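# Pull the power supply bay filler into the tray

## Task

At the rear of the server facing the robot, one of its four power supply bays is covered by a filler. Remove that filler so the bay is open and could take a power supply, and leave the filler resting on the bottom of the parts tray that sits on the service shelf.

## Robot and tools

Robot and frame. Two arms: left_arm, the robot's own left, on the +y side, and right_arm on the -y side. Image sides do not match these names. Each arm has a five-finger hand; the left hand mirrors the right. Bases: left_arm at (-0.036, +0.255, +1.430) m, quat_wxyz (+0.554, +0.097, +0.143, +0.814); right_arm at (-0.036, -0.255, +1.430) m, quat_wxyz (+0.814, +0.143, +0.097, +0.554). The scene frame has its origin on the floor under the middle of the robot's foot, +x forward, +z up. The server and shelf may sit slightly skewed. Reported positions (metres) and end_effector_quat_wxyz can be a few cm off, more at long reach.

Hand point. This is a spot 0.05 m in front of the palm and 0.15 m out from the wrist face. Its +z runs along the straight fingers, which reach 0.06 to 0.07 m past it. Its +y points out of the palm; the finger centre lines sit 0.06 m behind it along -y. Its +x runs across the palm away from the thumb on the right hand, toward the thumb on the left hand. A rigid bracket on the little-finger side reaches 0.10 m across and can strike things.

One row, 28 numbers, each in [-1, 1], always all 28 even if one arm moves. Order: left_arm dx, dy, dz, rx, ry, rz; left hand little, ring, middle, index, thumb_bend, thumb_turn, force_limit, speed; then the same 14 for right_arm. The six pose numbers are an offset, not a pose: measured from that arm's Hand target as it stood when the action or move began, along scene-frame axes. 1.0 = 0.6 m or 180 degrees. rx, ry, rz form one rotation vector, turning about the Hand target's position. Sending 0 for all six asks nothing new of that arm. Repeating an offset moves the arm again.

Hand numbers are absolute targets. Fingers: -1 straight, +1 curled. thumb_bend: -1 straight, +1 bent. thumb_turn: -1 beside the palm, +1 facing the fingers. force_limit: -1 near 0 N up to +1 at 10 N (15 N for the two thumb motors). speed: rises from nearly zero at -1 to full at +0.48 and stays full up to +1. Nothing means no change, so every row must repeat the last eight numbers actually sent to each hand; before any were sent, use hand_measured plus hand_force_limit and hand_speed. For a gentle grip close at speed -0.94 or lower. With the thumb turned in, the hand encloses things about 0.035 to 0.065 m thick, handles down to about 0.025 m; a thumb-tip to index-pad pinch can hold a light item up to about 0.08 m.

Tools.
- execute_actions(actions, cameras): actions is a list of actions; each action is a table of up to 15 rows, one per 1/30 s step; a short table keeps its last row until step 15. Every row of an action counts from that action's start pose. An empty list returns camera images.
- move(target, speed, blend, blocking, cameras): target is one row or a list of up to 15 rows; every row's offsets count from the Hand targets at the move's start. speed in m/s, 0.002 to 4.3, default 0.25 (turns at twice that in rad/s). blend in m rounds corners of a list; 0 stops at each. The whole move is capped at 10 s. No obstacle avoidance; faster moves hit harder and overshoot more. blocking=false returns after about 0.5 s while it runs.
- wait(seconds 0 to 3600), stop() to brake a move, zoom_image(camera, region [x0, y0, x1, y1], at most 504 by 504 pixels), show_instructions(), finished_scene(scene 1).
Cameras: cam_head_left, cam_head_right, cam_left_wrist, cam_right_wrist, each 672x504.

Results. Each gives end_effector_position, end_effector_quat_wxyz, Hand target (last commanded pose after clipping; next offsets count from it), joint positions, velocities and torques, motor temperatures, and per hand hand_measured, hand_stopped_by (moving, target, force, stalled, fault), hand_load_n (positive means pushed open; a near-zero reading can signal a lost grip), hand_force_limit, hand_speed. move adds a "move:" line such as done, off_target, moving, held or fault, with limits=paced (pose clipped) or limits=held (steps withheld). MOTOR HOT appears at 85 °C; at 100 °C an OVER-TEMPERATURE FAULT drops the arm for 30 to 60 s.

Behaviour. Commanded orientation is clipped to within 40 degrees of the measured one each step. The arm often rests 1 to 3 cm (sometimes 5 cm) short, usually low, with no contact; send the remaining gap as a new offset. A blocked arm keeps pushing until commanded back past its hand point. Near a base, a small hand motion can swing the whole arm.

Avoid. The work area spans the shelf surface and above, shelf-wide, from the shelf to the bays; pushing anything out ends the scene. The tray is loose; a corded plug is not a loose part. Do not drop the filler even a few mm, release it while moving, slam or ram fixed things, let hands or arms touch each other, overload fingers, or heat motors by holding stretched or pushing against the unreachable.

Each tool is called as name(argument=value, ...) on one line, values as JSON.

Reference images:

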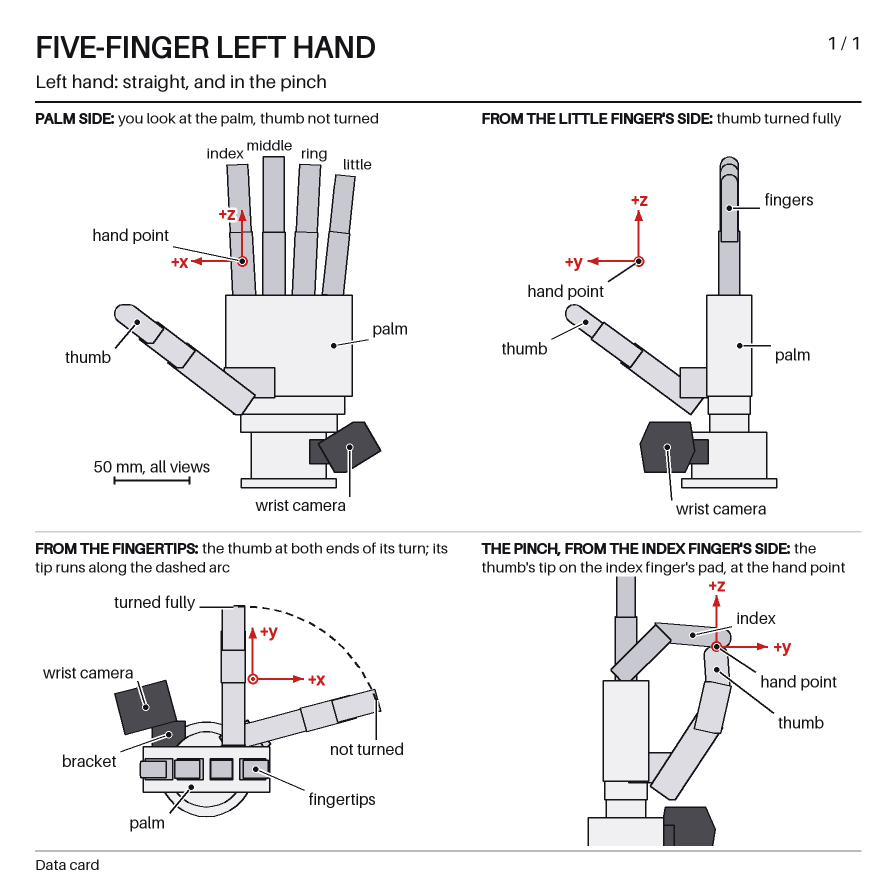

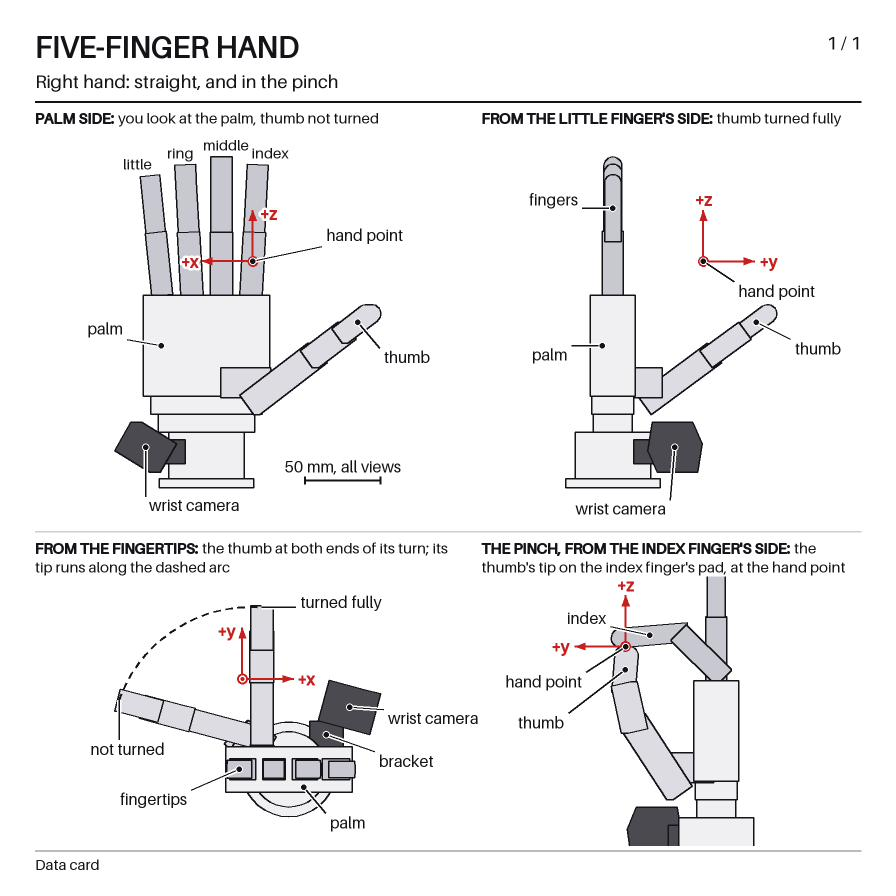

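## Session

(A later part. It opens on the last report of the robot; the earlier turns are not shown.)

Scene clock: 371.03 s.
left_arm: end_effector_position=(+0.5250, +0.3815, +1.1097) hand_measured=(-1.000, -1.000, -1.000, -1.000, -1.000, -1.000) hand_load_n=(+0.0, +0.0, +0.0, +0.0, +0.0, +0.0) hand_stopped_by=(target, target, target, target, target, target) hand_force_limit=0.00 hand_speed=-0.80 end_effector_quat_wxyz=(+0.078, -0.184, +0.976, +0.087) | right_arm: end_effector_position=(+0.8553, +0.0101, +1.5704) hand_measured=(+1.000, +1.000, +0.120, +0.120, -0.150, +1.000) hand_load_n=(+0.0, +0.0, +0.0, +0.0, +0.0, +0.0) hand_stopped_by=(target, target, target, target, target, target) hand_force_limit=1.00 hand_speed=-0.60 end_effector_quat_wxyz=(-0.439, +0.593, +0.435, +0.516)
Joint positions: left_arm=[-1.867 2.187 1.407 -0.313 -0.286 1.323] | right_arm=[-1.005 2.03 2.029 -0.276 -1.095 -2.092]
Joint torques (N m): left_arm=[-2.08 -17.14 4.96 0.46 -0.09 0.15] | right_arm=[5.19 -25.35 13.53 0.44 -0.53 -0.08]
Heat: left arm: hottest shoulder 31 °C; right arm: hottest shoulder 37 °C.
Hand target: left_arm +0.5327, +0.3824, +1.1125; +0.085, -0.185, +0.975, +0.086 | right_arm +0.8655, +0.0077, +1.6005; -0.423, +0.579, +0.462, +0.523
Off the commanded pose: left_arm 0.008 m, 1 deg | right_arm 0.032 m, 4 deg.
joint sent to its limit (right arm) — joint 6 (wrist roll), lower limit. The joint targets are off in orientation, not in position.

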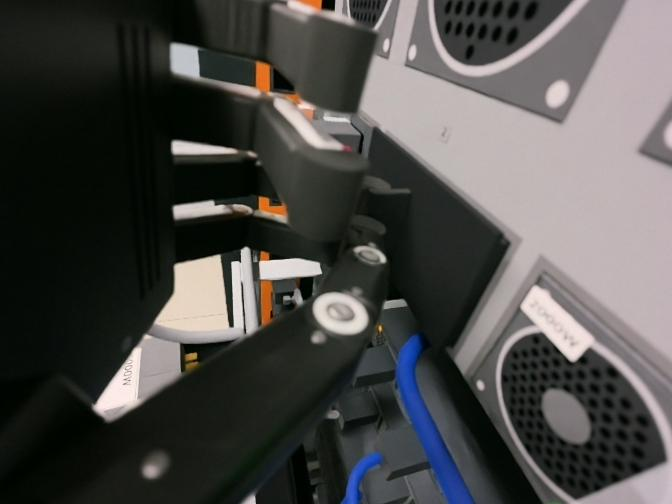

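execute_actions(actions=[[[0,0,0,0,0,0,-1,-1,-1,-1,-1,-1,0,-0.8,0.007,-0.005,-0.005,0,0,0,1,1,0.12,0.12,-0.2,1,1.0,-0.6]],[[0,0,0,0,0,0,-1,-1,-1,-1,-1,-1,0,-0.8,0.004,-0.002,-0.004,0,0,0,1,1,0.12,0.12,-0.2,1,1.0,-0.6]]])

execute_actions(actions=[[[0,0,0,0,0,0,-1,-1,-1,-1,-1,-1,0,-0.8,0.0025,0,-0.001,0,0,0,1,1,0.12,0.12,-0.2,1,1.0,-0.6]]], cameras=["cam_right_wrist"])

zoom_image(camera="cam_right_wrist", region=[300, 130, 460, 290])

Scene clock: 372.60 s.
left_arm: end_effector_position=(+0.5250, +0.3815, +1.1097) hand_measured=(-1.000, -1.000, -1.000, -1.000, -1.000, -1.000) hand_load_n=(+0.0, +0.0, +0.0, +0.0, +0.0, +0.0) hand_stopped_by=(target, target, target, target, target, target) hand_force_limit=0.00 hand_speed=-0.80 end_effector_quat_wxyz=(+0.078, -0.184, +0.976, +0.087) | right_arm: end_effector_position=(+0.8542, +0.0109, +1.5708) hand_measured=(+1.000, +1.000, +0.120, +0.120, -0.200, +1.000) hand_load_n=(+0.0, +0.0, +0.0, +0.0, +0.0, +0.0) hand_stopped_by=(target, target, target, target, target, target) hand_force_limit=1.00 hand_speed=-0.60 end_effector_quat_wxyz=(-0.442, +0.592, +0.435, +0.515)
Joint positions: left_arm=[-1.867 2.187 1.407 -0.313 -0.286 1.323] | right_arm=[-1.005 2.03 2.029 -0.277 -1.102 -2.092]
Joint torques (N m): left_arm=[-1.96 -17.14 4.96 0.44 -0.08 0.15] | right_arm=[4.72 -23.3 15.46 0.53 -0.53 -0.09]
Heat: left arm: hottest shoulder 31 °C; right arm: hottest shoulder 37 °C.
Hand target: left_arm +0.5327, +0.3824, +1.1125; +0.085, -0.185, +0.975, +0.086 | right_arm +0.8720, +0.0035, +1.5951; -0.423, +0.579, +0.462, +0.522
Off the commanded pose: left_arm 0.008 m, 1 deg | right_arm 0.031 m, 4 deg.
joint sent to its limit (right arm) — joint 6 (wrist roll), lower limit. The joint targets are off in orientation, not in position.

Scene clock: 373.30 s.
left_arm: end_effector_position=(+0.5250, +0.3815, +1.1097) hand_measured=(-1.000, -1.000, -1.000, -1.000, -1.000, -1.000) hand_load_n=(+0.0, +0.0, +0.0, +0.0, +0.0, +0.0) hand_stopped_by=(target, target, target, target, target, target) hand_force_limit=0.00 hand_speed=-0.80 end_effector_quat_wxyz=(+0.078, -0.184, +0.976, +0.087) | right_arm: end_effector_position=(+0.8568, +0.0103, +1.5771) hand_measured=(+1.000, +1.000, +0.120, +0.120, -0.200, +1.000) hand_load_n=(+0.0, +0.0, +0.0, +0.0, +0.0, +0.0) hand_stopped_by=(target, target, target, target, target, target) hand_force_limit=1.00 hand_speed=-0.60 end_effector_quat_wxyz=(-0.440, +0.589, +0.436, +0.518)
Joint positions: left_arm=[-1.867 2.187 1.407 -0.313 -0.286 1.323] | right_arm=[-1.005 2.031 2.043 -0.281 -1.102 -2.092]
Joint torques (N m): left_arm=[-1.96 -17.14 4.98 0.46 -0.08 0.15] | right_arm=[4.66 -22.65 15.36 0.59 -0.52 -0.05]
Heat: left arm: hottest shoulder 31 °C; right arm: hottest shoulder 37 °C.
Hand target: left_arm +0.5327, +0.3824, +1.1125; +0.085, -0.185, +0.975, +0.086 | right_arm +0.8735, +0.0035, +1.5944; -0.423, +0.579, +0.462, +0.522
Off the commanded pose: left_arm 0.008 m, 1 deg | right_arm 0.025 m, 4 deg.
joint sent to its limit (right arm) — joint 6 (wrist roll), lower limit. The joint targets are off in orientation, not in position.

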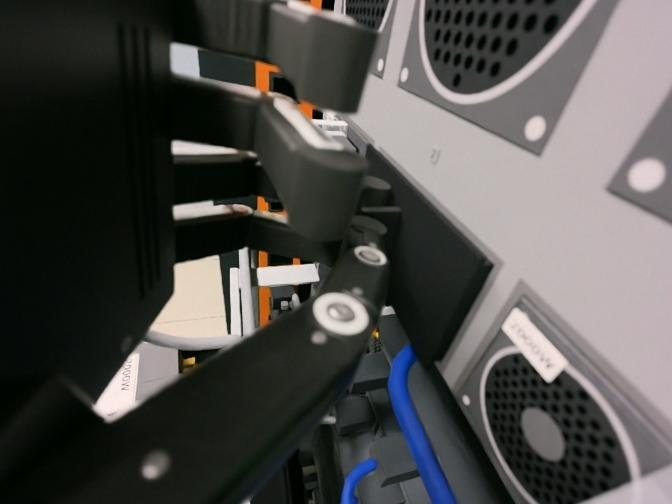

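Scaled by 3.150 from the camera's image (finer frame: 960x720).

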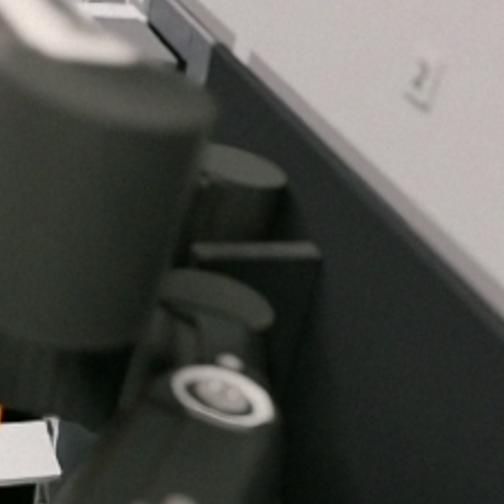

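move(target=[[0,0,0,0,0,0,-1,-1,-1,-1,-1,-1,0,-0.8,-0.0425,0.007,-0.001,0,0,0,1,1,0.12,0.12,-0.2,1,1.0,-0.6],[0,0,0,0,0,0,-1,-1,-1,-1,-1,-1,0,-0.8,-0.0325,-0.006,-0.0115,0,0,0,1,1,0.12,0.12,-0.2,1,1.0,-0.6],[0,0,0,0,0,0,-1,-1,-1,-1,-1,-1,0,-0.8,0.0045,-0.006,-0.0108,0,0,0,1,1,0.12,0.12,-0.2,1,1.0,-0.6]], speed=0.04, blend=[0, 0.003, 0], cameras=["cam_right_wrist"])

zoom_image(camera="cam_right_wrist", region=[300, 130, 460, 290])

Scene clock: 376.83 s.
left_arm: end_effector_position=(+0.5250, +0.3815, +1.1097) hand_measured=(-1.000, -1.000, -1.000, -1.000, -1.000, -1.000) hand_load_n=(+0.0, +0.0, +0.0, +0.0, +0.0, +0.0) hand_stopped_by=(target, target, target, target, target, target) hand_force_limit=0.00 hand_speed=-0.80 end_effector_quat_wxyz=(+0.078, -0.184, +0.976, +0.087) | right_arm: end_effector_position=(+0.8587, +0.0079, +1.5728) hand_measured=(+1.000, +1.000, +0.120, +0.120, -0.200, +1.000) hand_load_n=(+0.0, +0.0, +0.0, +0.0, +0.0, +0.0) hand_stopped_by=(target, target, target, target, target, target) hand_force_limit=1.00 hand_speed=-0.60 end_effector_quat_wxyz=(-0.441, +0.587, +0.437, +0.519)
Joint positions: left_arm=[-1.867 2.187 1.407 -0.313 -0.286 1.323] | right_arm=[-1.011 2.04 2.048 -0.275 -1.112 -2.092]
Joint torques (N m): left_arm=[-2.02 -17.14 4.93 0.46 -0.08 0.15] | right_arm=[4.31 -23.36 15.28 0.57 -0.41 -0.07]
Heat: left arm: hottest shoulder 31 °C; right arm: hottest shoulder 37 °C.
Hand target: left_arm +0.5327, +0.3824, +1.1125; +0.085, -0.185, +0.975, +0.086 | right_arm +0.8763, +0.0000, +1.5879; -0.423, +0.579, +0.462, +0.522
Off the commanded pose: left_arm 0.008 m, 1 deg | right_arm 0.024 m, 4 deg.
joint sent to its limit (right arm) — joint 6 (wrist roll), lower limit. The joint targets are off in orientation, not in position.
move: off_target (right_arm)

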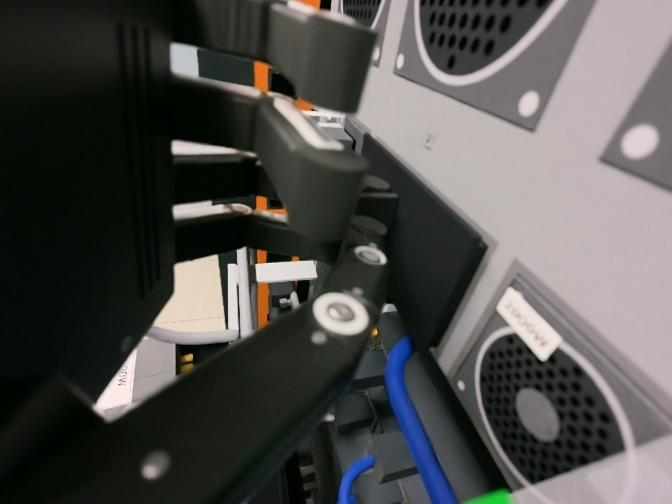

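Scaled by 3.150 from the camera's image (finer frame: 960x720).

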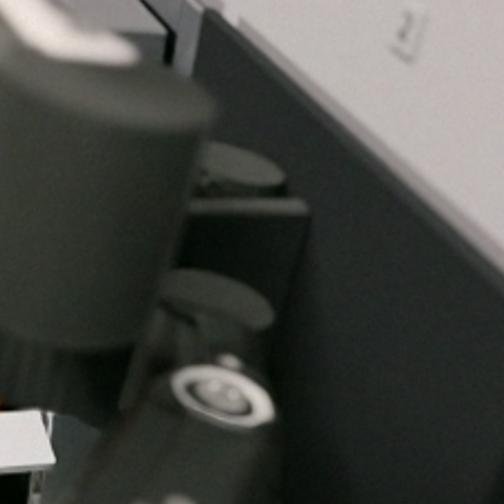

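execute_actions(actions=[[[0,0,0,0,0,0,-1,-1,-1,-1,-1,-1,0,-0.8,0,0.009,0.002,0,0,0,1,1,0.12,0.12,-0.15,1,0.8,-0.2]]])

execute_actions(actions=[[[0,0,0,0,0,0,-1,-1,-1,-1,-1,-1,0,-0.8,0,0.002,0.002,0,0,0,1,1,0.8,0.8,-0.15,1,0.2,-0.8]]], cameras=["cam_right_wrist"])

zoom_image(camera="cam_right_wrist", region=[300, 130, 460, 290])

zoom_image(camera="cam_right_wrist", region=[430, 200, 550, 320])

Scene clock: 377.83 s.
left_arm: end_effector_position=(+0.5250, +0.3815, +1.1097) hand_measured=(-1.000, -1.000, -1.000, -1.000, -1.000, -1.000) hand_load_n=(+0.0, +0.0, +0.0, +0.0, -0.5, +0.0) hand_stopped_by=(target, target, target, target, target, target) hand_force_limit=0.00 hand_speed=-0.80 end_effector_quat_wxyz=(+0.078, -0.184, +0.976, +0.087) | right_arm: end_effector_position=(+0.8602, +0.0076, +1.5726) hand_measured=(+1.000, +1.000, +0.120, +0.120, -0.150, +1.000) hand_load_n=(+0.5, +0.0, +0.5, +0.0, +0.0, +0.0) hand_stopped_by=(target, target, target, target, target, target) hand_force_limit=0.80 hand_speed=-0.20 end_effector_quat_wxyz=(-0.440, +0.589, +0.436, +0.519)
Joint positions: left_arm=[-1.867 2.187 1.407 -0.313 -0.286 1.323] | right_arm=[-1.011 2.043 2.054 -0.279 -1.108 -2.092]
Joint torques (N m): left_arm=[-2.08 -17.2 4.96 0.43 -0.08 0.15] | right_arm=[4.72 -22.71 15.43 0.55 -0.31 -0.05]
Heat: left arm: hottest shoulder 31 °C; right arm: hottest shoulder 37 °C.
Hand target: left_arm +0.5327, +0.3824, +1.1125; +0.085, -0.185, +0.975, +0.086 | right_arm +0.8763, +0.0053, +1.5890; -0.423, +0.579, +0.462, +0.522
Off the commanded pose: left_arm 0.008 m, 1 deg | right_arm 0.023 m, 4 deg.
joint sent to its limit (right arm) — joint 6 (wrist roll), lower limit. The joint targets are off in orientation, not in position.

Scene clock: 378.53 s.
left_arm: end_effector_position=(+0.5250, +0.3815, +1.1097) hand_measured=(-1.000, -1.000, -1.000, -1.000, -1.000, -1.000) hand_load_n=(+0.0, +0.0, +0.0, +0.0, +0.0, +0.0) hand_stopped_by=(target, target, target, target, target, target) hand_force_limit=0.00 hand_speed=-0.80 end_effector_quat_wxyz=(+0.078, -0.184, +0.976, +0.087) | right_arm: end_effector_position=(+0.8587, +0.0121, +1.5719) hand_measured=(+1.000, +1.000, +0.208, +0.246, -0.150, +1.000) hand_load_n=(+0.0, +0.0, +2.5, +1.5, +0.0, +0.5) hand_stopped_by=(target, target, force, force, target, target) hand_force_limit=0.20 hand_speed=-0.80 end_effector_quat_wxyz=(-0.443, +0.588, +0.437, +0.517)
Joint positions: left_arm=[-1.867 2.187 1.407 -0.313 -0.286 1.323] | right_arm=[-1.006 2.046 2.058 -0.285 -1.11 -2.092]
Joint torques (N m): left_arm=[-1.96 -17.08 4.96 0.46 -0.09 0.15] | right_arm=[4.66 -23 15.06 0.69 -0.15 -0.07]
Heat: left arm: hottest shoulder 31 °C; right arm: hottest shoulder 37 °C.
Hand target: left_arm +0.5327, +0.3824, +1.1125; +0.085, -0.185, +0.975, +0.086 | right_arm +0.8763, +0.0065, +1.5903; -0.423, +0.579, +0.462, +0.522
Off the commanded pose: left_arm 0.008 m, 1 deg | right_arm 0.026 m, 4 deg.
joint sent to its limit (right arm) — joint 6 (wrist roll), lower limit. The joint targets are off in orientation, not in position.

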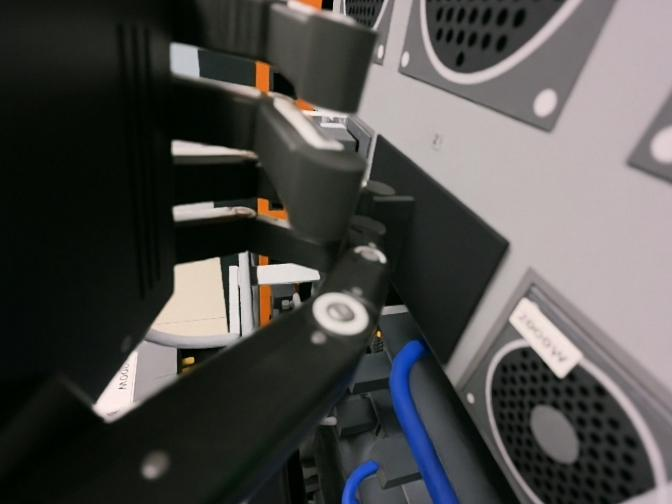

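Scaled by 3.150 from the camera's image (finer frame: 960x720).

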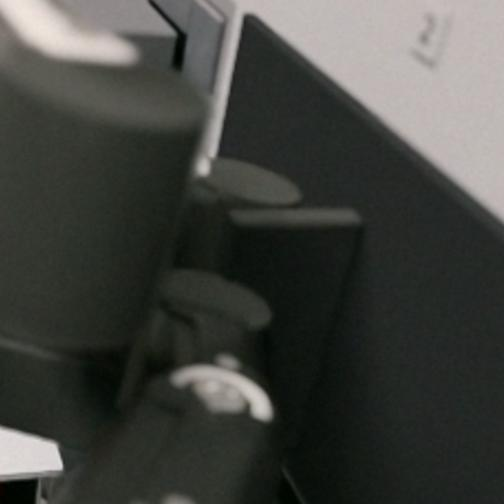

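Scaled by 4.200 from the camera's image (finer frame: 960x720).

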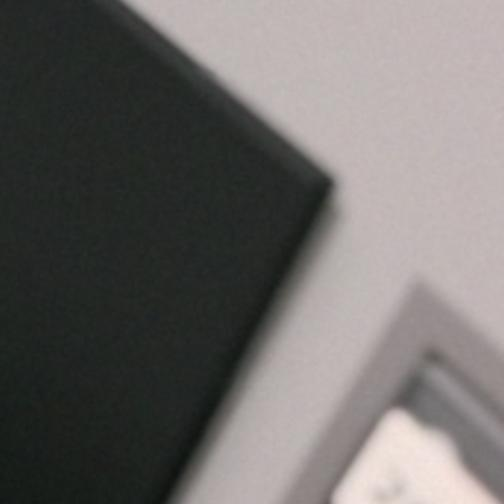

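execute_actions(actions=[[[0,0,0,0,0,0,-1,-1,-1,-1,-1,-1,0,-0.8,0,0,0,0,0,0,1,1,0.12,0.12,-0.2,1,1.0,-0.6]]])

move(target=[[0,0,0,0,0,0,-1,-1,-1,-1,-1,-1,0,-0.8,-0.047,0.002,0.006,0,0,0,1,1,0.12,0.12,-0.2,1,1.0,-0.6],[0,0,0,0,0,0,-1,-1,-1,-1,-1,-1,0,-0.8,-0.037,-0.011,-0.0045,0,0,0,1,1,0.12,0.12,-0.2,1,1.0,-0.6],[0,0,0,0,0,0,-1,-1,-1,-1,-1,-1,0,-0.8,0.0095,-0.011,-0.0045,0,0,0,1,1,0.12,0.12,-0.2,1,1.0,-0.6]], speed=0.04, blend=[0, 0.003, 0], cameras=["cam_right_wrist"])

zoom_image(camera="cam_right_wrist", region=[300, 130, 460, 290])

Scene clock: 380.73 s.
left_arm: end_effector_position=(+0.5250, +0.3815, +1.1097) hand_measured=(-1.000, -1.000, -1.000, -1.000, -1.000, -1.000) hand_load_n=(+0.0, -0.5, +0.0, +0.0, +0.0, +0.0) hand_stopped_by=(target, target, target, target, target, target) hand_force_limit=0.00 hand_speed=-0.80 end_effector_quat_wxyz=(+0.078, -0.184, +0.976, +0.087) | right_arm: end_effector_position=(+0.8594, +0.0115, +1.5710) hand_measured=(+1.000, +1.000, +0.120, +0.120, -0.200, +1.000) hand_load_n=(+0.0, +0.0, +0.0, +0.0, +0.0, +0.0) hand_stopped_by=(target, target, target, target, target, target) hand_force_limit=1.00 hand_speed=-0.60 end_effector_quat_wxyz=(-0.441, +0.590, +0.436, +0.517)
Joint positions: left_arm=[-1.867 2.187 1.407 -0.313 -0.286 1.323] | right_arm=[-1.006 2.047 2.058 -0.285 -1.104 -2.092]
Joint torques (N m): left_arm=[-2.02 -17.2 4.94 0.46 -0.08 0.15] | right_arm=[5.07 -23.3 15.25 0.61 -0.35 -0.08]
Heat: left arm: hottest shoulder 31 °C; right arm: hottest shoulder 37 °C.
Hand target: left_arm +0.5327, +0.3824, +1.1125; +0.085, -0.185, +0.975, +0.086 | right_arm +0.8763, +0.0065, +1.5902; -0.423, +0.579, +0.462, +0.522
Off the commanded pose: left_arm 0.008 m, 1 deg | right_arm 0.026 m, 4 deg.
joint sent to its limit (right arm) — joint 6 (wrist roll), lower limit. The joint targets are off in orientation, not in position.

Scene clock: 383.93 s.
left_arm: end_effector_position=(+0.5250, +0.3815, +1.1097) hand_measured=(-1.000, -1.000, -1.000, -1.000, -1.000, -1.000) hand_load_n=(+0.0, +0.0, +0.0, +0.0, +0.0, +0.0) hand_stopped_by=(target, target, target, target, target, target) hand_force_limit=0.00 hand_speed=-0.80 end_effector_quat_wxyz=(+0.078, -0.184, +0.976, +0.087) | right_arm: end_effector_position=(+0.8625, +0.0089, +1.5744) hand_measured=(+1.000, +1.000, +0.120, +0.120, -0.200, +1.000) hand_load_n=(+0.0, +0.0, -0.5, +0.0, +0.0, +0.5) hand_stopped_by=(target, target, target, target, target, target) hand_force_limit=1.00 hand_speed=-0.60 end_effector_quat_wxyz=(-0.444, +0.585, +0.437, +0.519)
Joint positions: left_arm=[-1.867 2.187 1.407 -0.313 -0.286 1.323] | right_arm=[-1.011 2.055 2.078 -0.292 -1.119 -2.092]
Joint torques (N m): left_arm=[-2.08 -17.08 4.94 0.47 -0.08 0.15] | right_arm=[4.42 -22.95 15.6 0.46 -0.18 -0.07]
Heat: left arm: hottest shoulder 31 °C; right arm: hottest shoulder 37 °C.
Hand target: left_arm +0.5327, +0.3824, +1.1125; +0.085, -0.185, +0.975, +0.086 | right_arm +0.8820, +0.0000, +1.5879; -0.423, +0.579, +0.462, +0.523
Off the commanded pose: left_arm 0.008 m, 1 deg | right_arm 0.025 m, 4 deg.
joint sent to its limit (right arm) — joint 6 (wrist roll), lower limit. The joint targets are off in orientation, not in position.
move: off_target (right_arm)

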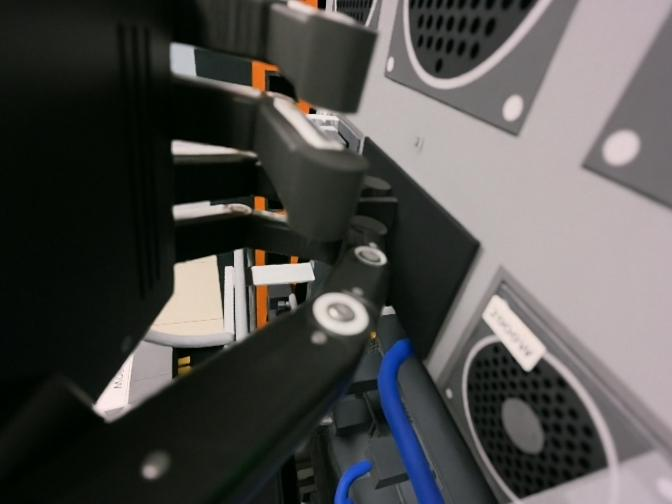

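Scaled by 3.150 from the camera's image (finer frame: 960x720).

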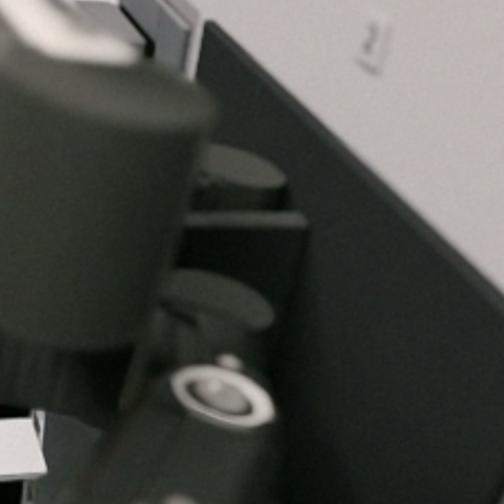

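execute_actions(actions=[[[0,0,0,0,0,0,-1,-1,-1,-1,-1,-1,0,-0.8,0.0005,0.010,0.003,0,0,0,1,1,0.12,0.12,-0.15,1,0.8,-0.2]],[[0,0,0,0,0,0,-1,-1,-1,-1,-1,-1,0,-0.8,0,0.003,0.005,0,0,0,1,1,0.8,0.8,-0.15,1,0.2,-0.8]],[[0,0,0,0,0,0,-1,-1,-1,-1,-1,-1,0,-0.8,0.002,0,0,0,0,0,1,1,0.88,0.88,-0.15,1,1.0,-0.8]],[[0,0,0,0,0,0,-1,-1,-1,-1,-1,-1,0,-0.8,0,0,0,0,0,0,1,1,0.88,0.88,-0.12,1,1.0,-0.8]]], cameras=["cam_right_wrist"])

zoom_image(camera="cam_right_wrist", region=[300, 130, 460, 290])

Scene clock: 386.53 s.
left_arm: end_effector_position=(+0.5250, +0.3815, +1.1097) hand_measured=(-1.000, -1.000, -1.000, -1.000, -1.000, -1.000) hand_load_n=(+0.0, +0.0, +0.0, +0.0, +0.0, +0.0) hand_stopped_by=(target, target, target, target, target, target) hand_force_limit=0.00 hand_speed=-0.80 end_effector_quat_wxyz=(+0.078, -0.184, +0.976, +0.087) | right_arm: end_effector_position=(+0.8629, +0.0117, +1.5739) hand_measured=(+1.000, +1.000, +0.240, +0.258, -0.130, +1.000) hand_load_n=(+0.0, +0.0, +12.0, +10.5, +11.5, +1.0) hand_stopped_by=(target, target, force, force, stalled, target) hand_force_limit=1.00 hand_speed=-0.80 end_effector_quat_wxyz=(-0.446, +0.588, +0.436, +0.514)
Joint positions: left_arm=[-1.867 2.187 1.407 -0.313 -0.286 1.323] | right_arm=[-1.007 2.06 2.092 -0.311 -1.115 -2.092]
Joint torques (N m): left_arm=[-1.96 -17.14 4.97 0.46 -0.08 0.16] | right_arm=[5.36 -23.12 16.03 0.76 0.07 -0.11]
Heat: left arm: hottest shoulder 31 °C; right arm: hottest shoulder 37 °C.
Hand target: left_arm +0.5327, +0.3824, +1.1125; +0.085, -0.185, +0.975, +0.086 | right_arm +0.8835, +0.0077, +1.5923; -0.423, +0.579, +0.462, +0.522
Off the commanded pose: left_arm 0.008 m, 1 deg | right_arm 0.028 m, 4 deg.
joint sent to its limit (right arm) — joint 6 (wrist roll), lower limit. The joint targets are off in orientation, not in position.

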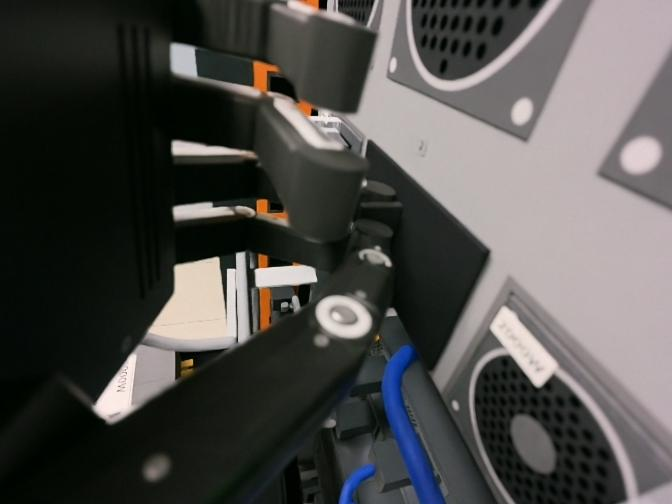

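Scaled by 3.150 from the camera's image (finer frame: 960x720).

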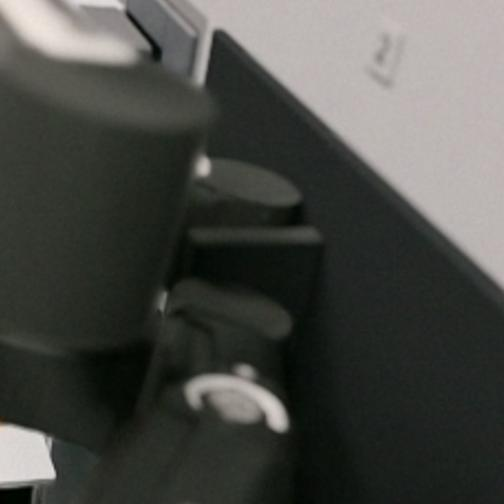

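execute_actions(actions=[[[0,0,0,0,0,0,-1,-1,-1,-1,-1,-1,0,-0.8,-0.012,0,0.008,0,0,0,1,1,0.88,0.88,-0.12,1,1.0,-0.8]],[[0,0,0,0,0,0,-1,-1,-1,-1,-1,-1,0,-0.8,-0.012,0,0.008,0,0,0,1,1,0.88,0.88,-0.12,1,1.0,-0.8]],[[0,0,0,0,0,0,-1,-1,-1,-1,-1,-1,0,-0.8,-0.010,0,0,0,0,0,1,1,0.88,0.88,-0.12,1,1.0,-0.8]],[[0,0,0,0,0,0,-1,-1,-1,-1,-1,-1,0,-0.8,-0.006,0,0,0,0,0,1,1,0.88,0.88,-0.12,1,1.0,-0.8]],[[0,0,0,0,0,0,-1,-1,-1,-1,-1,-1,0,-0.8,0,0.006,0,0,0,0,1,1,0.88,0.88,-0.12,1,1.0,-0.8],[0,0,0,0,0,0,-1,-1,-1,-1,-1,-1,0,-0.8,0,0.012,0,0,0,0,1,1,0.88,0.88,-0.12,1,1.0,-0.8],[0,0,0,0,0,0,-1,-1,-1,-1,-1,-1,0,-0.8,0,0.015,0,0,0,0,1,1,0.88,0.88,-0.12,1,1.0,-0.8],[0,0,0,0,0,0,-1,-1,-1,-1,-1,-1,0,-0.8,0,0.01,0,0,0,0,1,1,0.88,0.88,-0.12,1,1.0,-0.8],[0,0,0,0,0,0,-1,-1,-1,-1,-1,-1,0,-0.8,-0.001,0,0,0,0,0,1,1,0.88,0.88,-0.12,1,1.0,-0.8],[0,0,0,0,0,0,-1,-1,-1,-1,-1,-1,0,-0.8,-0.001,-0.01,0,0,0,0,1,1,0.88,0.88,-0.12,1,1.0,-0.8],[0,0,0,0,0,0,-1,-1,-1,-1,-1,-1,0,-0.8,-0.002,-0.015,0,0,0,0,1,1,0.88,0.88,-0.12,1,1.0,-0.8],[0,0,0,0,0,0,-1,-1,-1,-1,-1,-1,0,-0.8,-0.002,-0.012,0,0,0,0,1,1,0.88,0.88,-0.12,1,1.0,-0.8],[0,0,0,0,0,0,-1,-1,-1,-1,-1,-1,0,-0.8,-0.002,-0.006,0,0,0,0,1,1,0.88,0.88,-0.12,1,1.0,-0.8],[0,0,0,0,0,0,-1,-1,-1,-1,-1,-1,0,-0.8,-0.002,0,0,0,0,0,1,1,0.88,0.88,-0.12,1,1.0,-0.8]],[[0,0,0,0,0,0,-1,-1,-1,-1,-1,-1,0,-0.8,0,0.006,0,0,0,0,1,1,0.88,0.88,-0.12,1,1.0,-0.8],[0,0,0,0,0,0,-1,-1,-1,-1,-1,-1,0,-0.8,0,0.012,0,0,0,0,1,1,0.88,0.88,-0.12,1,1.0,-0.8],[0,0,0,0,0,0,-1,-1,-1,-1,-1,-1,0,-0.8,0,0.015,0,0,0,0,1,1,0.88,0.88,-0.12,1,1.0,-0.8],[0,0,0,0,0,0,-1,-1,-1,-1,-1,-1,0,-0.8,0,0.01,0,0,0,0,1,1,0.88,0.88,-0.12,1,1.0,-0.8],[0,0,0,0,0,0,-1,-1,-1,-1,-1,-1,0,-0.8,-0.001,0,0,0,0,0,1,1,0.88,0.88,-0.12,1,1.0,-0.8],[0,0,0,0,0,0,-1,-1,-1,-1,-1,-1,0,-0.8,-0.001,-0.01,0,0,0,0,1,1,0.88,0.88,-0.12,1,1.0,-0.8],[0,0,0,0,0,0,-1,-1,-1,-1,-1,-1,0,-0.8,-0.002,-0.015,0,0,0,0,1,1,0.88,0.88,-0.12,1,1.0,-0.8],[0,0,0,0,0,0,-1,-1,-1,-1,-1,-1,0,-0.8,-0.002,-0.012,0,0,0,0,1,1,0.88,0.88,-0.12,1,1.0,-0.8],[0,0,0,0,0,0,-1,-1,-1,-1,-1,-1,0,-0.8,-0.002,-0.006,0,0,0,0,1,1,0.88,0.88,-0.12,1,1.0,-0.8],[0,0,0,0,0,0,-1,-1,-1,-1,-1,-1,0,-0.8,-0.002,0,0,0,0,0,1,1,0.88,0.88,-0.12,1,1.0,-0.8]],[[0,0,0,0,0,0,-1,-1,-1,-1,-1,-1,0,-0.8,0,0.006,0,0,0,0,1,1,0.88,0.88,-0.12,1,1.0,-0.8],[0,0,0,0,0,0,-1,-1,-1,-1,-1,-1,0,-0.8,0,0.012,0,0,0,0,1,1,0.88,0.88,-0.12,1,1.0,-0.8],[0,0,0,0,0,0,-1,-1,-1,-1,-1,-1,0,-0.8,0,0.015,0,0,0,0,1,1,0.88,0.88,-0.12,1,1.0,-0.8],[0,0,0,0,0,0,-1,-1,-1,-1,-1,-1,0,-0.8,0,0.01,0,0,0,0,1,1,0.88,0.88,-0.12,1,1.0,-0.8],[0,0,0,0,0,0,-1,-1,-1,-1,-1,-1,0,-0.8,-0.001,0,0,0,0,0,1,1,0.88,0.88,-0.12,1,1.0,-0.8],[0,0,0,0,0,0,-1,-1,-1,-1,-1,-1,0,-0.8,-0.001,-0.01,0,0,0,0,1,1,0.88,0.88,-0.12,1,1.0,-0.8],[0,0,0,0,0,0,-1,-1,-1,-1,-1,-1,0,-0.8,-0.002,-0.015,0,0,0,0,1,1,0.88,0.88,-0.12,1,1.0,-0.8],[0,0,0,0,0,0,-1,-1,-1,-1,-1,-1,0,-0.8,-0.002,-0.012,0,0,0,0,1,1,0.88,0.88,-0.12,1,1.0,-0.8],[0,0,0,0,0,0,-1,-1,-1,-1,-1,-1,0,-0.8,-0.002,-0.006,0,0,0,0,1,1,0.88,0.88,-0.12,1,1.0,-0.8],[0,0,0,0,0,0,-1,-1,-1,-1,-1,-1,0,-0.8,-0.002,0,0,0,0,0,1,1,0.88,0.88,-0.12,1,1.0,-0.8]],[[0,0,0,0,0,0,-1,-1,-1,-1,-1,-1,0,-0.8,0,0.006,0,0,0,0,1,1,0.88,0.88,-0.12,1,1.0,-0.8],[0,0,0,0,0,0,-1,-1,-1,-1,-1,-1,0,-0.8,0,0.012,0,0,0,0,1,1,0.88,0.88,-0.12,1,1.0,-0.8],[0,0,0,0,0,0,-1,-1,-1,-1,-1,-1,0,-0.8,0,0.015,0,0,0,0,1,1,0.88,0.88,-0.12,1,1.0,-0.8],[0,0,0,0,0,0,-1,-1,-1,-1,-1,-1,0,-0.8,0,0.01,0,0,0,0,1,1,0.88,0.88,-0.12,1,1.0,-0.8],[0,0,0,0,0,0,-1,-1,-1,-1,-1,-1,0,-0.8,-0.001,0,0,0,0,0,1,1,0.88,0.88,-0.12,1,1.0,-0.8],[0,0,0,0,0,0,-1,-1,-1,-1,-1,-1,0,-0.8,-0.001,-0.01,0,0,0,0,1,1,0.88,0.88,-0.12,1,1.0,-0.8],[0,0,0,0,0,0,-1,-1,-1,-1,-1,-1,0,-0.8,-0.002,-0.015,0,0,0,0,1,1,0.88,0.88,-0.12,1,1.0,-0.8],[0,0,0,0,0,0,-1,-1,-1,-1,-1,-1,0,-0.8,-0.002,-0.012,0,0,0,0,1,1,0.88,0.88,-0.12,1,1.0,-0.8],[0,0,0,0,0,0,-1,-1,-1,-1,-1,-1,0,-0.8,-0.002,-0.006,0,0,0,0,1,1,0.88,0.88,-0.12,1,1.0,-0.8],[0,0,0,0,0,0,-1,-1,-1,-1,-1,-1,0,-0.8,-0.002,0,0,0,0,0,1,1,0.88,0.88,-0.12,1,1.0,-0.8]]], cameras=["cam_right_wrist"])

zoom_image(camera="cam_right_wrist", region=[300, 130, 460, 290])

Scene clock: 392.43 s.
left_arm: end_effector_position=(+0.5250, +0.3815, +1.1097) hand_measured=(-1.000, -1.000, -1.000, -1.000, -1.000, -1.000) hand_load_n=(+0.0, +0.0, +0.0, +0.0, +0.0, +0.0) hand_stopped_by=(target, target, target, target, target, target) hand_force_limit=0.00 hand_speed=-0.80 end_effector_quat_wxyz=(+0.078, -0.184, +0.976, +0.087) | right_arm: end_effector_position=(+0.8581, +0.0127, +1.5741) hand_measured=(+1.000, +1.000, +0.240, +0.258, -0.130, +1.000) hand_load_n=(+0.0, +0.0, +11.5, +10.5, +13.0, +1.0) hand_stopped_by=(target, target, force, force, stalled, target) hand_force_limit=1.00 hand_speed=-0.80 end_effector_quat_wxyz=(-0.436, +0.589, +0.437, +0.521)
Joint positions: left_arm=[-1.867 2.187 1.407 -0.313 -0.286 1.323] | right_arm=[-1.002 2.035 2.04 -0.267 -1.093 -2.092]
Joint torques (N m): left_arm=[-2.02 -17.14 4.94 0.46 -0.08 0.15] | right_arm=[5.19 -27.75 8.62 0.84 -0.52 -0.08]
Heat: left arm: hottest shoulder 31 °C; right arm: hottest shoulder 37 °C.
Hand target: left_arm +0.5327, +0.3824, +1.1125; +0.085, -0.185, +0.975, +0.086 | right_arm +0.8546, +0.0076, +1.6020; -0.423, +0.579, +0.462, +0.522
Off the commanded pose: left_arm 0.008 m, 1 deg | right_arm 0.028 m, 3 deg.
joint sent to its limit (right arm) — joint 6 (wrist roll), lower limit. The joint targets are off in orientation, not in position.

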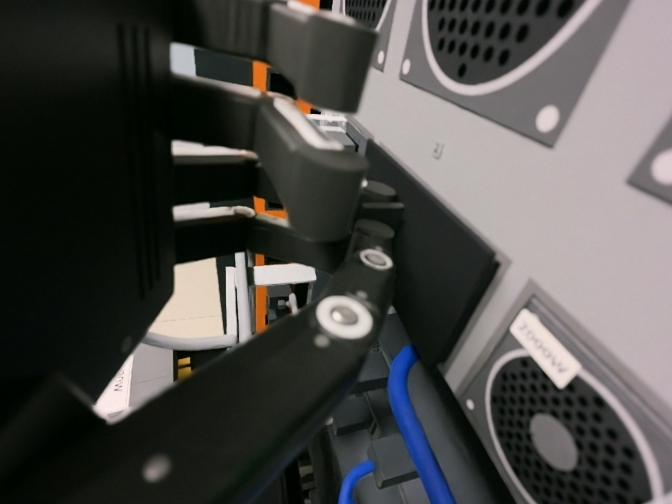

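Scaled by 3.150 from the camera's image (finer frame: 960x720).

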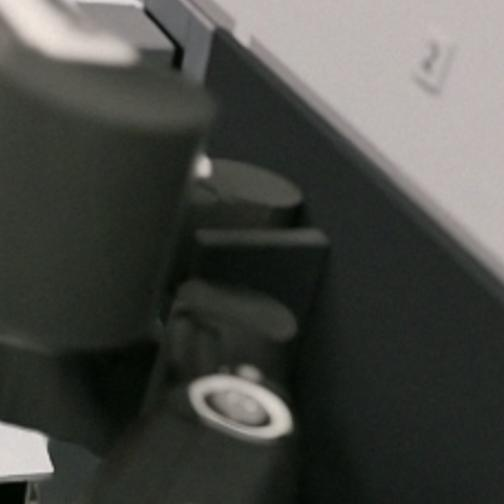

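execute_actions(actions=[[[0,0,0,0,0,0,-1,-1,-1,-1,-1,-1,0,-0.8,0.009,0.002,0,0,0,0,1,1,0.88,0.88,-0.12,1,1.0,-0.8]],[[0,0,0,0,0,0,-1,-1,-1,-1,-1,-1,0,-0.8,0.008,0.002,0,0,0,0,1,1,0.88,0.88,-0.12,1,1.0,-0.8]],[[0,0,0,0,0,0,-1,-1,-1,-1,-1,-1,0,-0.8,0.002,0.001,0,0,0,0,1,1,0.88,0.88,-0.16,1,1.0,-0.8]]], cameras=["cam_right_wrist"])

zoom_image(camera="cam_right_wrist", region=[300, 130, 460, 290])

Scene clock: 394.57 s.
left_arm: end_effector_position=(+0.5250, +0.3815, +1.1097) hand_measured=(-1.000, -1.000, -1.000, -1.000, -1.000, -1.000) hand_load_n=(+0.0, +0.0, +0.0, +0.0, +0.0, +0.0) hand_stopped_by=(target, target, target, target, target, target) hand_force_limit=0.00 hand_speed=-0.80 end_effector_quat_wxyz=(+0.078, -0.184, +0.976, +0.087) | right_arm: end_effector_position=(+0.8574, +0.0131, +1.5734) hand_measured=(+1.000, +1.000, +0.240, +0.258, -0.164, +1.000) hand_load_n=(+0.0, +0.0, +10.0, +8.0, +9.0, +0.0) hand_stopped_by=(target, target, force, force, target, target) hand_force_limit=1.00 hand_speed=-0.80 end_effector_quat_wxyz=(-0.437, +0.590, +0.437, +0.519)
Joint positions: left_arm=[-1.867 2.187 1.407 -0.313 -0.286 1.323] | right_arm=[-1.001 2.035 2.04 -0.272 -1.094 -2.092]
Joint torques (N m): left_arm=[-2.08 -17.14 4.98 0.44 -0.08 0.16] | right_arm=[5.36 -25 13.61 0.28 -0.4 -0.08]
Heat: left arm: hottest shoulder 31 °C; right arm: hottest shoulder 37 °C.
Hand target: left_arm +0.5327, +0.3824, +1.1125; +0.085, -0.185, +0.975, +0.086 | right_arm +0.8660, +0.0108, +1.6020; -0.423, +0.579, +0.462, +0.522
Off the commanded pose: left_arm 0.008 m, 1 deg | right_arm 0.030 m, 4 deg.
joint sent to its limit (right arm) — joint 6 (wrist roll), lower limit. The joint targets are off in orientation, not in position.

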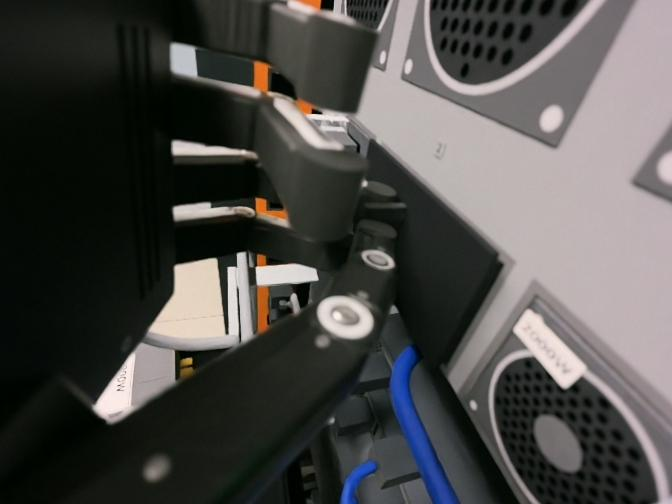

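Scaled by 3.150 from the camera's image (finer frame: 960x720).

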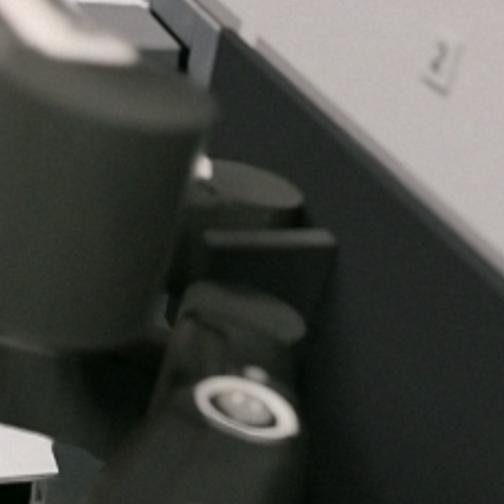

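execute_actions(actions=[[[0,0,0,0,0,0,-1,-1,-1,-1,-1,-1,0,-0.8,0.004,0,-0.002,0,0,0,1,1,0.88,0.88,-0.19,1,1.0,-0.8]]])

execute_actions(actions=[[[0,0,0,0,0,0,-1,-1,-1,-1,-1,-1,0,-0.8,0.004,0,-0.002,0,0,0,1,1,0.88,0.88,-0.22,1,1.0,-0.8]]], cameras=["cam_right_wrist"])

zoom_image(camera="cam_right_wrist", region=[300, 130, 460, 290])

Scene clock: 395.50 s.
left_arm: end_effector_position=(+0.5250, +0.3815, +1.1097) hand_measured=(-1.000, -1.000, -1.000, -1.000, -1.000, -1.000) hand_load_n=(+0.0, +0.0, +0.0, +0.0, +0.0, +0.0) hand_stopped_by=(target, target, target, target, target, target) hand_force_limit=0.00 hand_speed=-0.80 end_effector_quat_wxyz=(+0.078, -0.184, +0.976, +0.087) | right_arm: end_effector_position=(+0.8567, +0.0134, +1.5734) hand_measured=(+1.000, +1.000, +0.240, +0.258, -0.194, +1.000) hand_load_n=(+0.0, +0.0, +8.0, +5.5, +6.5, +0.0) hand_stopped_by=(target, target, force, force, target, target) hand_force_limit=1.00 hand_speed=-0.80 end_effector_quat_wxyz=(-0.439, +0.590, +0.436, +0.518)
Joint positions: left_arm=[-1.867 2.187 1.407 -0.313 -0.286 1.323] | right_arm=[-1.001 2.035 2.041 -0.276 -1.097 -2.092]
Joint torques (N m): left_arm=[-2.08 -17.14 4.98 0.46 -0.08 0.15] | right_arm=[5.19 -24.64 14.3 0.32 -0.3 -0.1]
Heat: left arm: hottest shoulder 31 °C; right arm: hottest shoulder 37 °C.
Hand target: left_arm +0.5327, +0.3824, +1.1125; +0.085, -0.185, +0.975, +0.086 | right_arm +0.8684, +0.0108, +1.6009; -0.423, +0.579, +0.462, +0.522
Off the commanded pose: left_arm 0.008 m, 1 deg | right_arm 0.030 m, 4 deg.
joint sent to its limit (right arm) — joint 6 (wrist roll), lower limit. The joint targets are off in orientation, not in position.

Scene clock: 396.20 s.
left_arm: end_effector_position=(+0.5250, +0.3815, +1.1097) hand_measured=(-1.000, -1.000, -1.000, -1.000, -1.000, -1.000) hand_load_n=(+0.0, +0.0, +0.0, +0.0, +0.0, +0.0) hand_stopped_by=(target, target, target, target, target, target) hand_force_limit=0.00 hand_speed=-0.80 end_effector_quat_wxyz=(+0.078, -0.184, +0.976, +0.087) | right_arm: end_effector_position=(+0.8563, +0.0135, +1.5738) hand_measured=(+1.000, +1.000, +0.240, +0.258, -0.222, +1.000) hand_load_n=(+0.0, +0.0, +6.5, +3.0, +4.0, +0.0) hand_stopped_by=(target, target, force, force, target, target) hand_force_limit=1.00 hand_speed=-0.80 end_effector_quat_wxyz=(-0.441, +0.591, +0.436, +0.516)
Joint positions: left_arm=[-1.867 2.187 1.407 -0.313 -0.286 1.323] | right_arm=[-1.001 2.035 2.044 -0.284 -1.098 -2.092]
Joint torques (N m): left_arm=[-2.02 -17.14 4.96 0.44 -0.08 0.16] | right_arm=[5.19 -24.06 14.84 0.47 -0.27 -0.09]
Heat: left arm: hottest shoulder 31 °C; right arm: hottest shoulder 37 °C.
Hand target: left_arm +0.5327, +0.3824, +1.1125; +0.085, -0.185, +0.975, +0.086 | right_arm +0.8709, +0.0106, +1.5997; -0.423, +0.579, +0.462, +0.522
Off the commanded pose: left_arm 0.008 m, 1 deg | right_arm 0.030 m, 4 deg.
joint sent to its limit (right arm) — joint 6 (wrist roll), lower limit. The joint targets are off in orientation, not in position.

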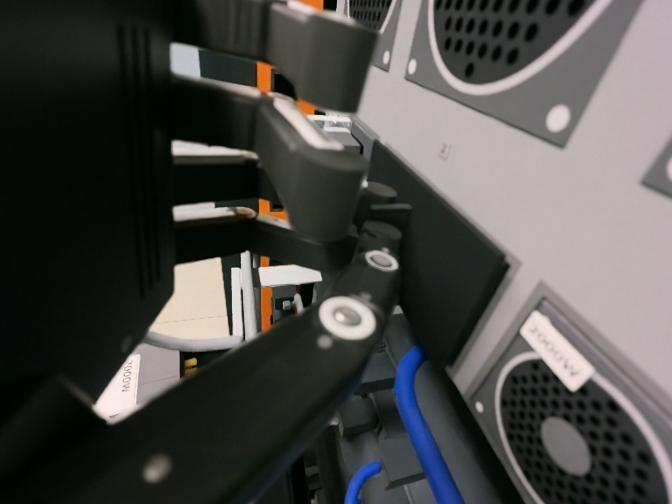

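Scaled by 3.150 from the camera's image (finer frame: 960x720).

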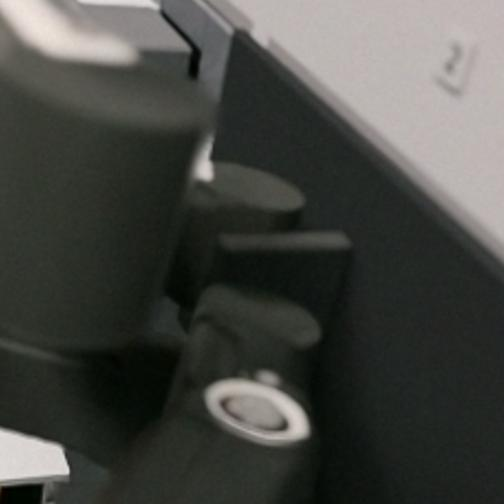

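execute_actions(actions=[[[0,0,0,0,0,0,-1,-1,-1,-1,-1,-1,0,-0.8,0.001,0.001,-0.001,0,0,0,1,1,0.20,0.22,-0.22,1,1.0,-0.8]]], cameras=["cam_right_wrist"])

zoom_image(camera="cam_right_wrist", region=[300, 130, 460, 290])

Scene clock: 398.23 s.
left_arm: end_effector_position=(+0.5250, +0.3815, +1.1097) hand_measured=(-1.000, -1.000, -1.000, -1.000, -1.000, -1.000) hand_load_n=(+0.0, +0.0, +0.0, +0.0, +0.0, +0.0) hand_stopped_by=(target, target, target, target, target, target) hand_force_limit=0.00 hand_speed=-0.80 end_effector_quat_wxyz=(+0.078, -0.184, +0.976, +0.087) | right_arm: end_effector_position=(+0.8567, +0.0131, +1.5732) hand_measured=(+1.000, +1.000, +0.200, +0.220, -0.222, +1.000) hand_load_n=(+0.0, +0.0, +0.0, +0.0, +0.5, +0.0) hand_stopped_by=(target, target, target, target, target, target) hand_force_limit=1.00 hand_speed=-0.80 end_effector_quat_wxyz=(-0.440, +0.592, +0.436, +0.516)
Joint positions: left_arm=[-1.867 2.187 1.407 -0.313 -0.286 1.323] | right_arm=[-1.001 2.035 2.044 -0.285 -1.094 -2.092]
Joint torques (N m): left_arm=[-2.02 -17.08 4.97 0.44 -0.08 0.16] | right_arm=[5.25 -23.65 15.13 0.49 -0.4 -0.06]
Heat: left arm: hottest shoulder 31 °C; right arm: hottest shoulder 37 °C.
Hand target: left_arm +0.5327, +0.3824, +1.1125; +0.085, -0.185, +0.975, +0.086 | right_arm +0.8714, +0.0113, +1.5991; -0.423, +0.579, +0.462, +0.522
Off the commanded pose: left_arm 0.008 m, 1 deg | right_arm 0.030 m, 4 deg.
joint sent to its limit (right arm) — joint 6 (wrist roll), lower limit. The joint targets are off in orientation, not in position.

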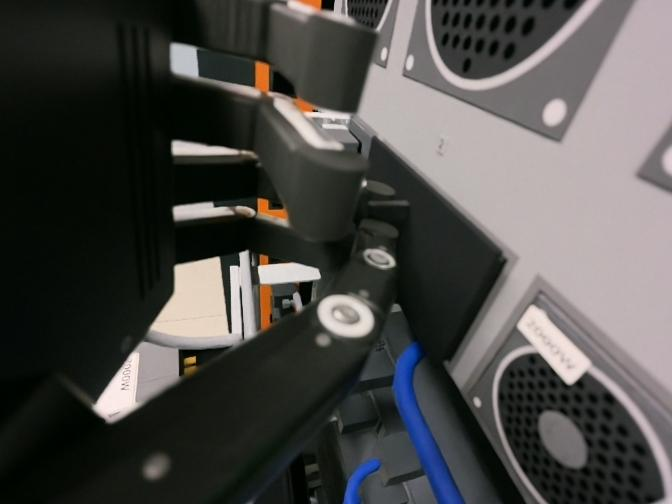

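Scaled by 3.150 from the camera's image (finer frame: 960x720).

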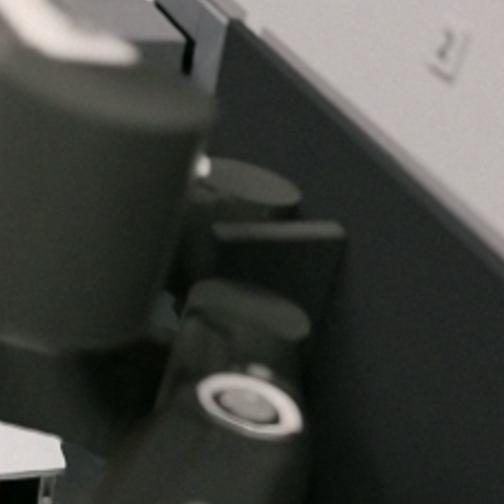

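execute_actions(actions=[[[0,0,0,0,0,0,-1,-1,-1,-1,-1,-1,0,-0.8,0.002,-0.001,-0.007,0,0,0,1,1,0.20,0.22,-0.22,1,1.0,-0.8]],[[0,0,0,0,0,0,-1,-1,-1,-1,-1,-1,0,-0.8,0.002,-0.001,-0.005,0,0,0,1,1,0.20,0.22,-0.22,1,1.0,-0.8]]])

execute_actions(actions=[[[0,0,0,0,0,0,-1,-1,-1,-1,-1,-1,0,-0.8,0.003,0,-0.001,0,0,0,1,1,0.20,0.22,-0.22,1,1.0,-0.8]]], cameras=["cam_right_wrist"])

zoom_image(camera="cam_right_wrist", region=[300, 130, 460, 290])

Scene clock: 399.93 s.
left_arm: end_effector_position=(+0.5250, +0.3815, +1.1097) hand_measured=(-1.000, -1.000, -1.000, -1.000, -1.000, -1.000) hand_load_n=(+0.0, +0.0, +0.0, +0.0, +0.0, +0.0) hand_stopped_by=(target, target, target, target, target, target) hand_force_limit=0.00 hand_speed=-0.80 end_effector_quat_wxyz=(+0.078, -0.184, +0.976, +0.087) | right_arm: end_effector_position=(+0.8569, +0.0131, +1.5735) hand_measured=(+1.000, +1.000, +0.200, +0.220, -0.222, +1.000) hand_load_n=(+0.0, +0.0, +0.0, +0.0, +0.0, +0.0) hand_stopped_by=(target, target, target, target, target, target) hand_force_limit=1.00 hand_speed=-0.80 end_effector_quat_wxyz=(-0.440, +0.592, +0.436, +0.516)
Joint positions: left_arm=[-1.867 2.187 1.407 -0.313 -0.286 1.323] | right_arm=[-1.001 2.035 2.045 -0.285 -1.094 -2.092]
Joint torques (N m): left_arm=[-2.02 -17.14 4.96 0.47 -0.08 0.15] | right_arm=[5.19 -22.83 15.45 0.75 -0.52 -0.08]
Heat: left arm: hottest shoulder 31 °C; right arm: hottest shoulder 36 °C.
Hand target: left_arm +0.5327, +0.3824, +1.1125; +0.085, -0.185, +0.975, +0.086 | right_arm +0.8739, +0.0101, +1.5918; -0.423, +0.579, +0.462, +0.522
Off the commanded pose: left_arm 0.008 m, 1 deg | right_arm 0.025 m, 4 deg.
joint sent to its limit (right arm) — joint 6 (wrist roll), lower limit. The joint targets are off in orientation, not in position.

Scene clock: 400.63 s.
left_arm: end_effector_position=(+0.5250, +0.3815, +1.1097) hand_measured=(-1.000, -1.000, -1.000, -1.000, -1.000, -1.000) hand_load_n=(+0.0, +0.0, +0.0, +0.0, +0.0, +0.0) hand_stopped_by=(target, target, target, target, target, target) hand_force_limit=0.00 hand_speed=-0.80 end_effector_quat_wxyz=(+0.078, -0.184, +0.976, +0.087) | right_arm: end_effector_position=(+0.8595, +0.0133, +1.5736) hand_measured=(+1.000, +1.000, +0.200, +0.220, -0.222, +1.000) hand_load_n=(+0.0, +0.0, +0.0, +0.5, +0.5, +0.0) hand_stopped_by=(target, target, target, target, target, target) hand_force_limit=1.00 hand_speed=-0.80 end_effector_quat_wxyz=(-0.439, +0.591, +0.436, +0.518)
Joint positions: left_arm=[-1.867 2.187 1.407 -0.313 -0.286 1.323] | right_arm=[-1.002 2.043 2.057 -0.285 -1.095 -2.092]
Joint torques (N m): left_arm=[-2.02 -17.2 4.97 0.46 -0.08 0.15] | right_arm=[5.07 -22.71 15.53 0.64 -0.52 -0.07]
Heat: left arm: hottest shoulder 31 °C; right arm: hottest shoulder 36 °C.
Hand target: left_arm +0.5327, +0.3824, +1.1125; +0.085, -0.185, +0.975, +0.086 | right_arm +0.8757, +0.0100, +1.5911; -0.423, +0.579, +0.462, +0.522
Off the commanded pose: left_arm 0.008 m, 1 deg | right_arm 0.024 m, 4 deg.
joint sent to its limit (right arm) — joint 6 (wrist roll), lower limit. The joint targets are off in orientation, not in position.

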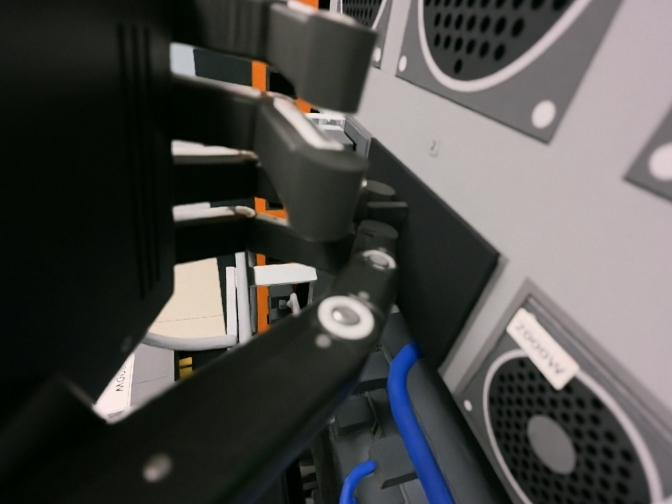

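Scaled by 3.150 from the camera's image (finer frame: 960x720).

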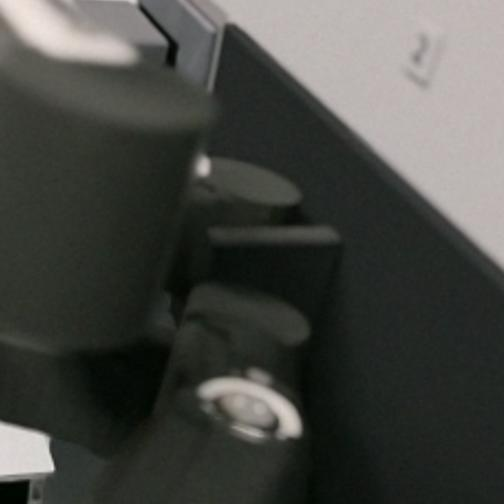

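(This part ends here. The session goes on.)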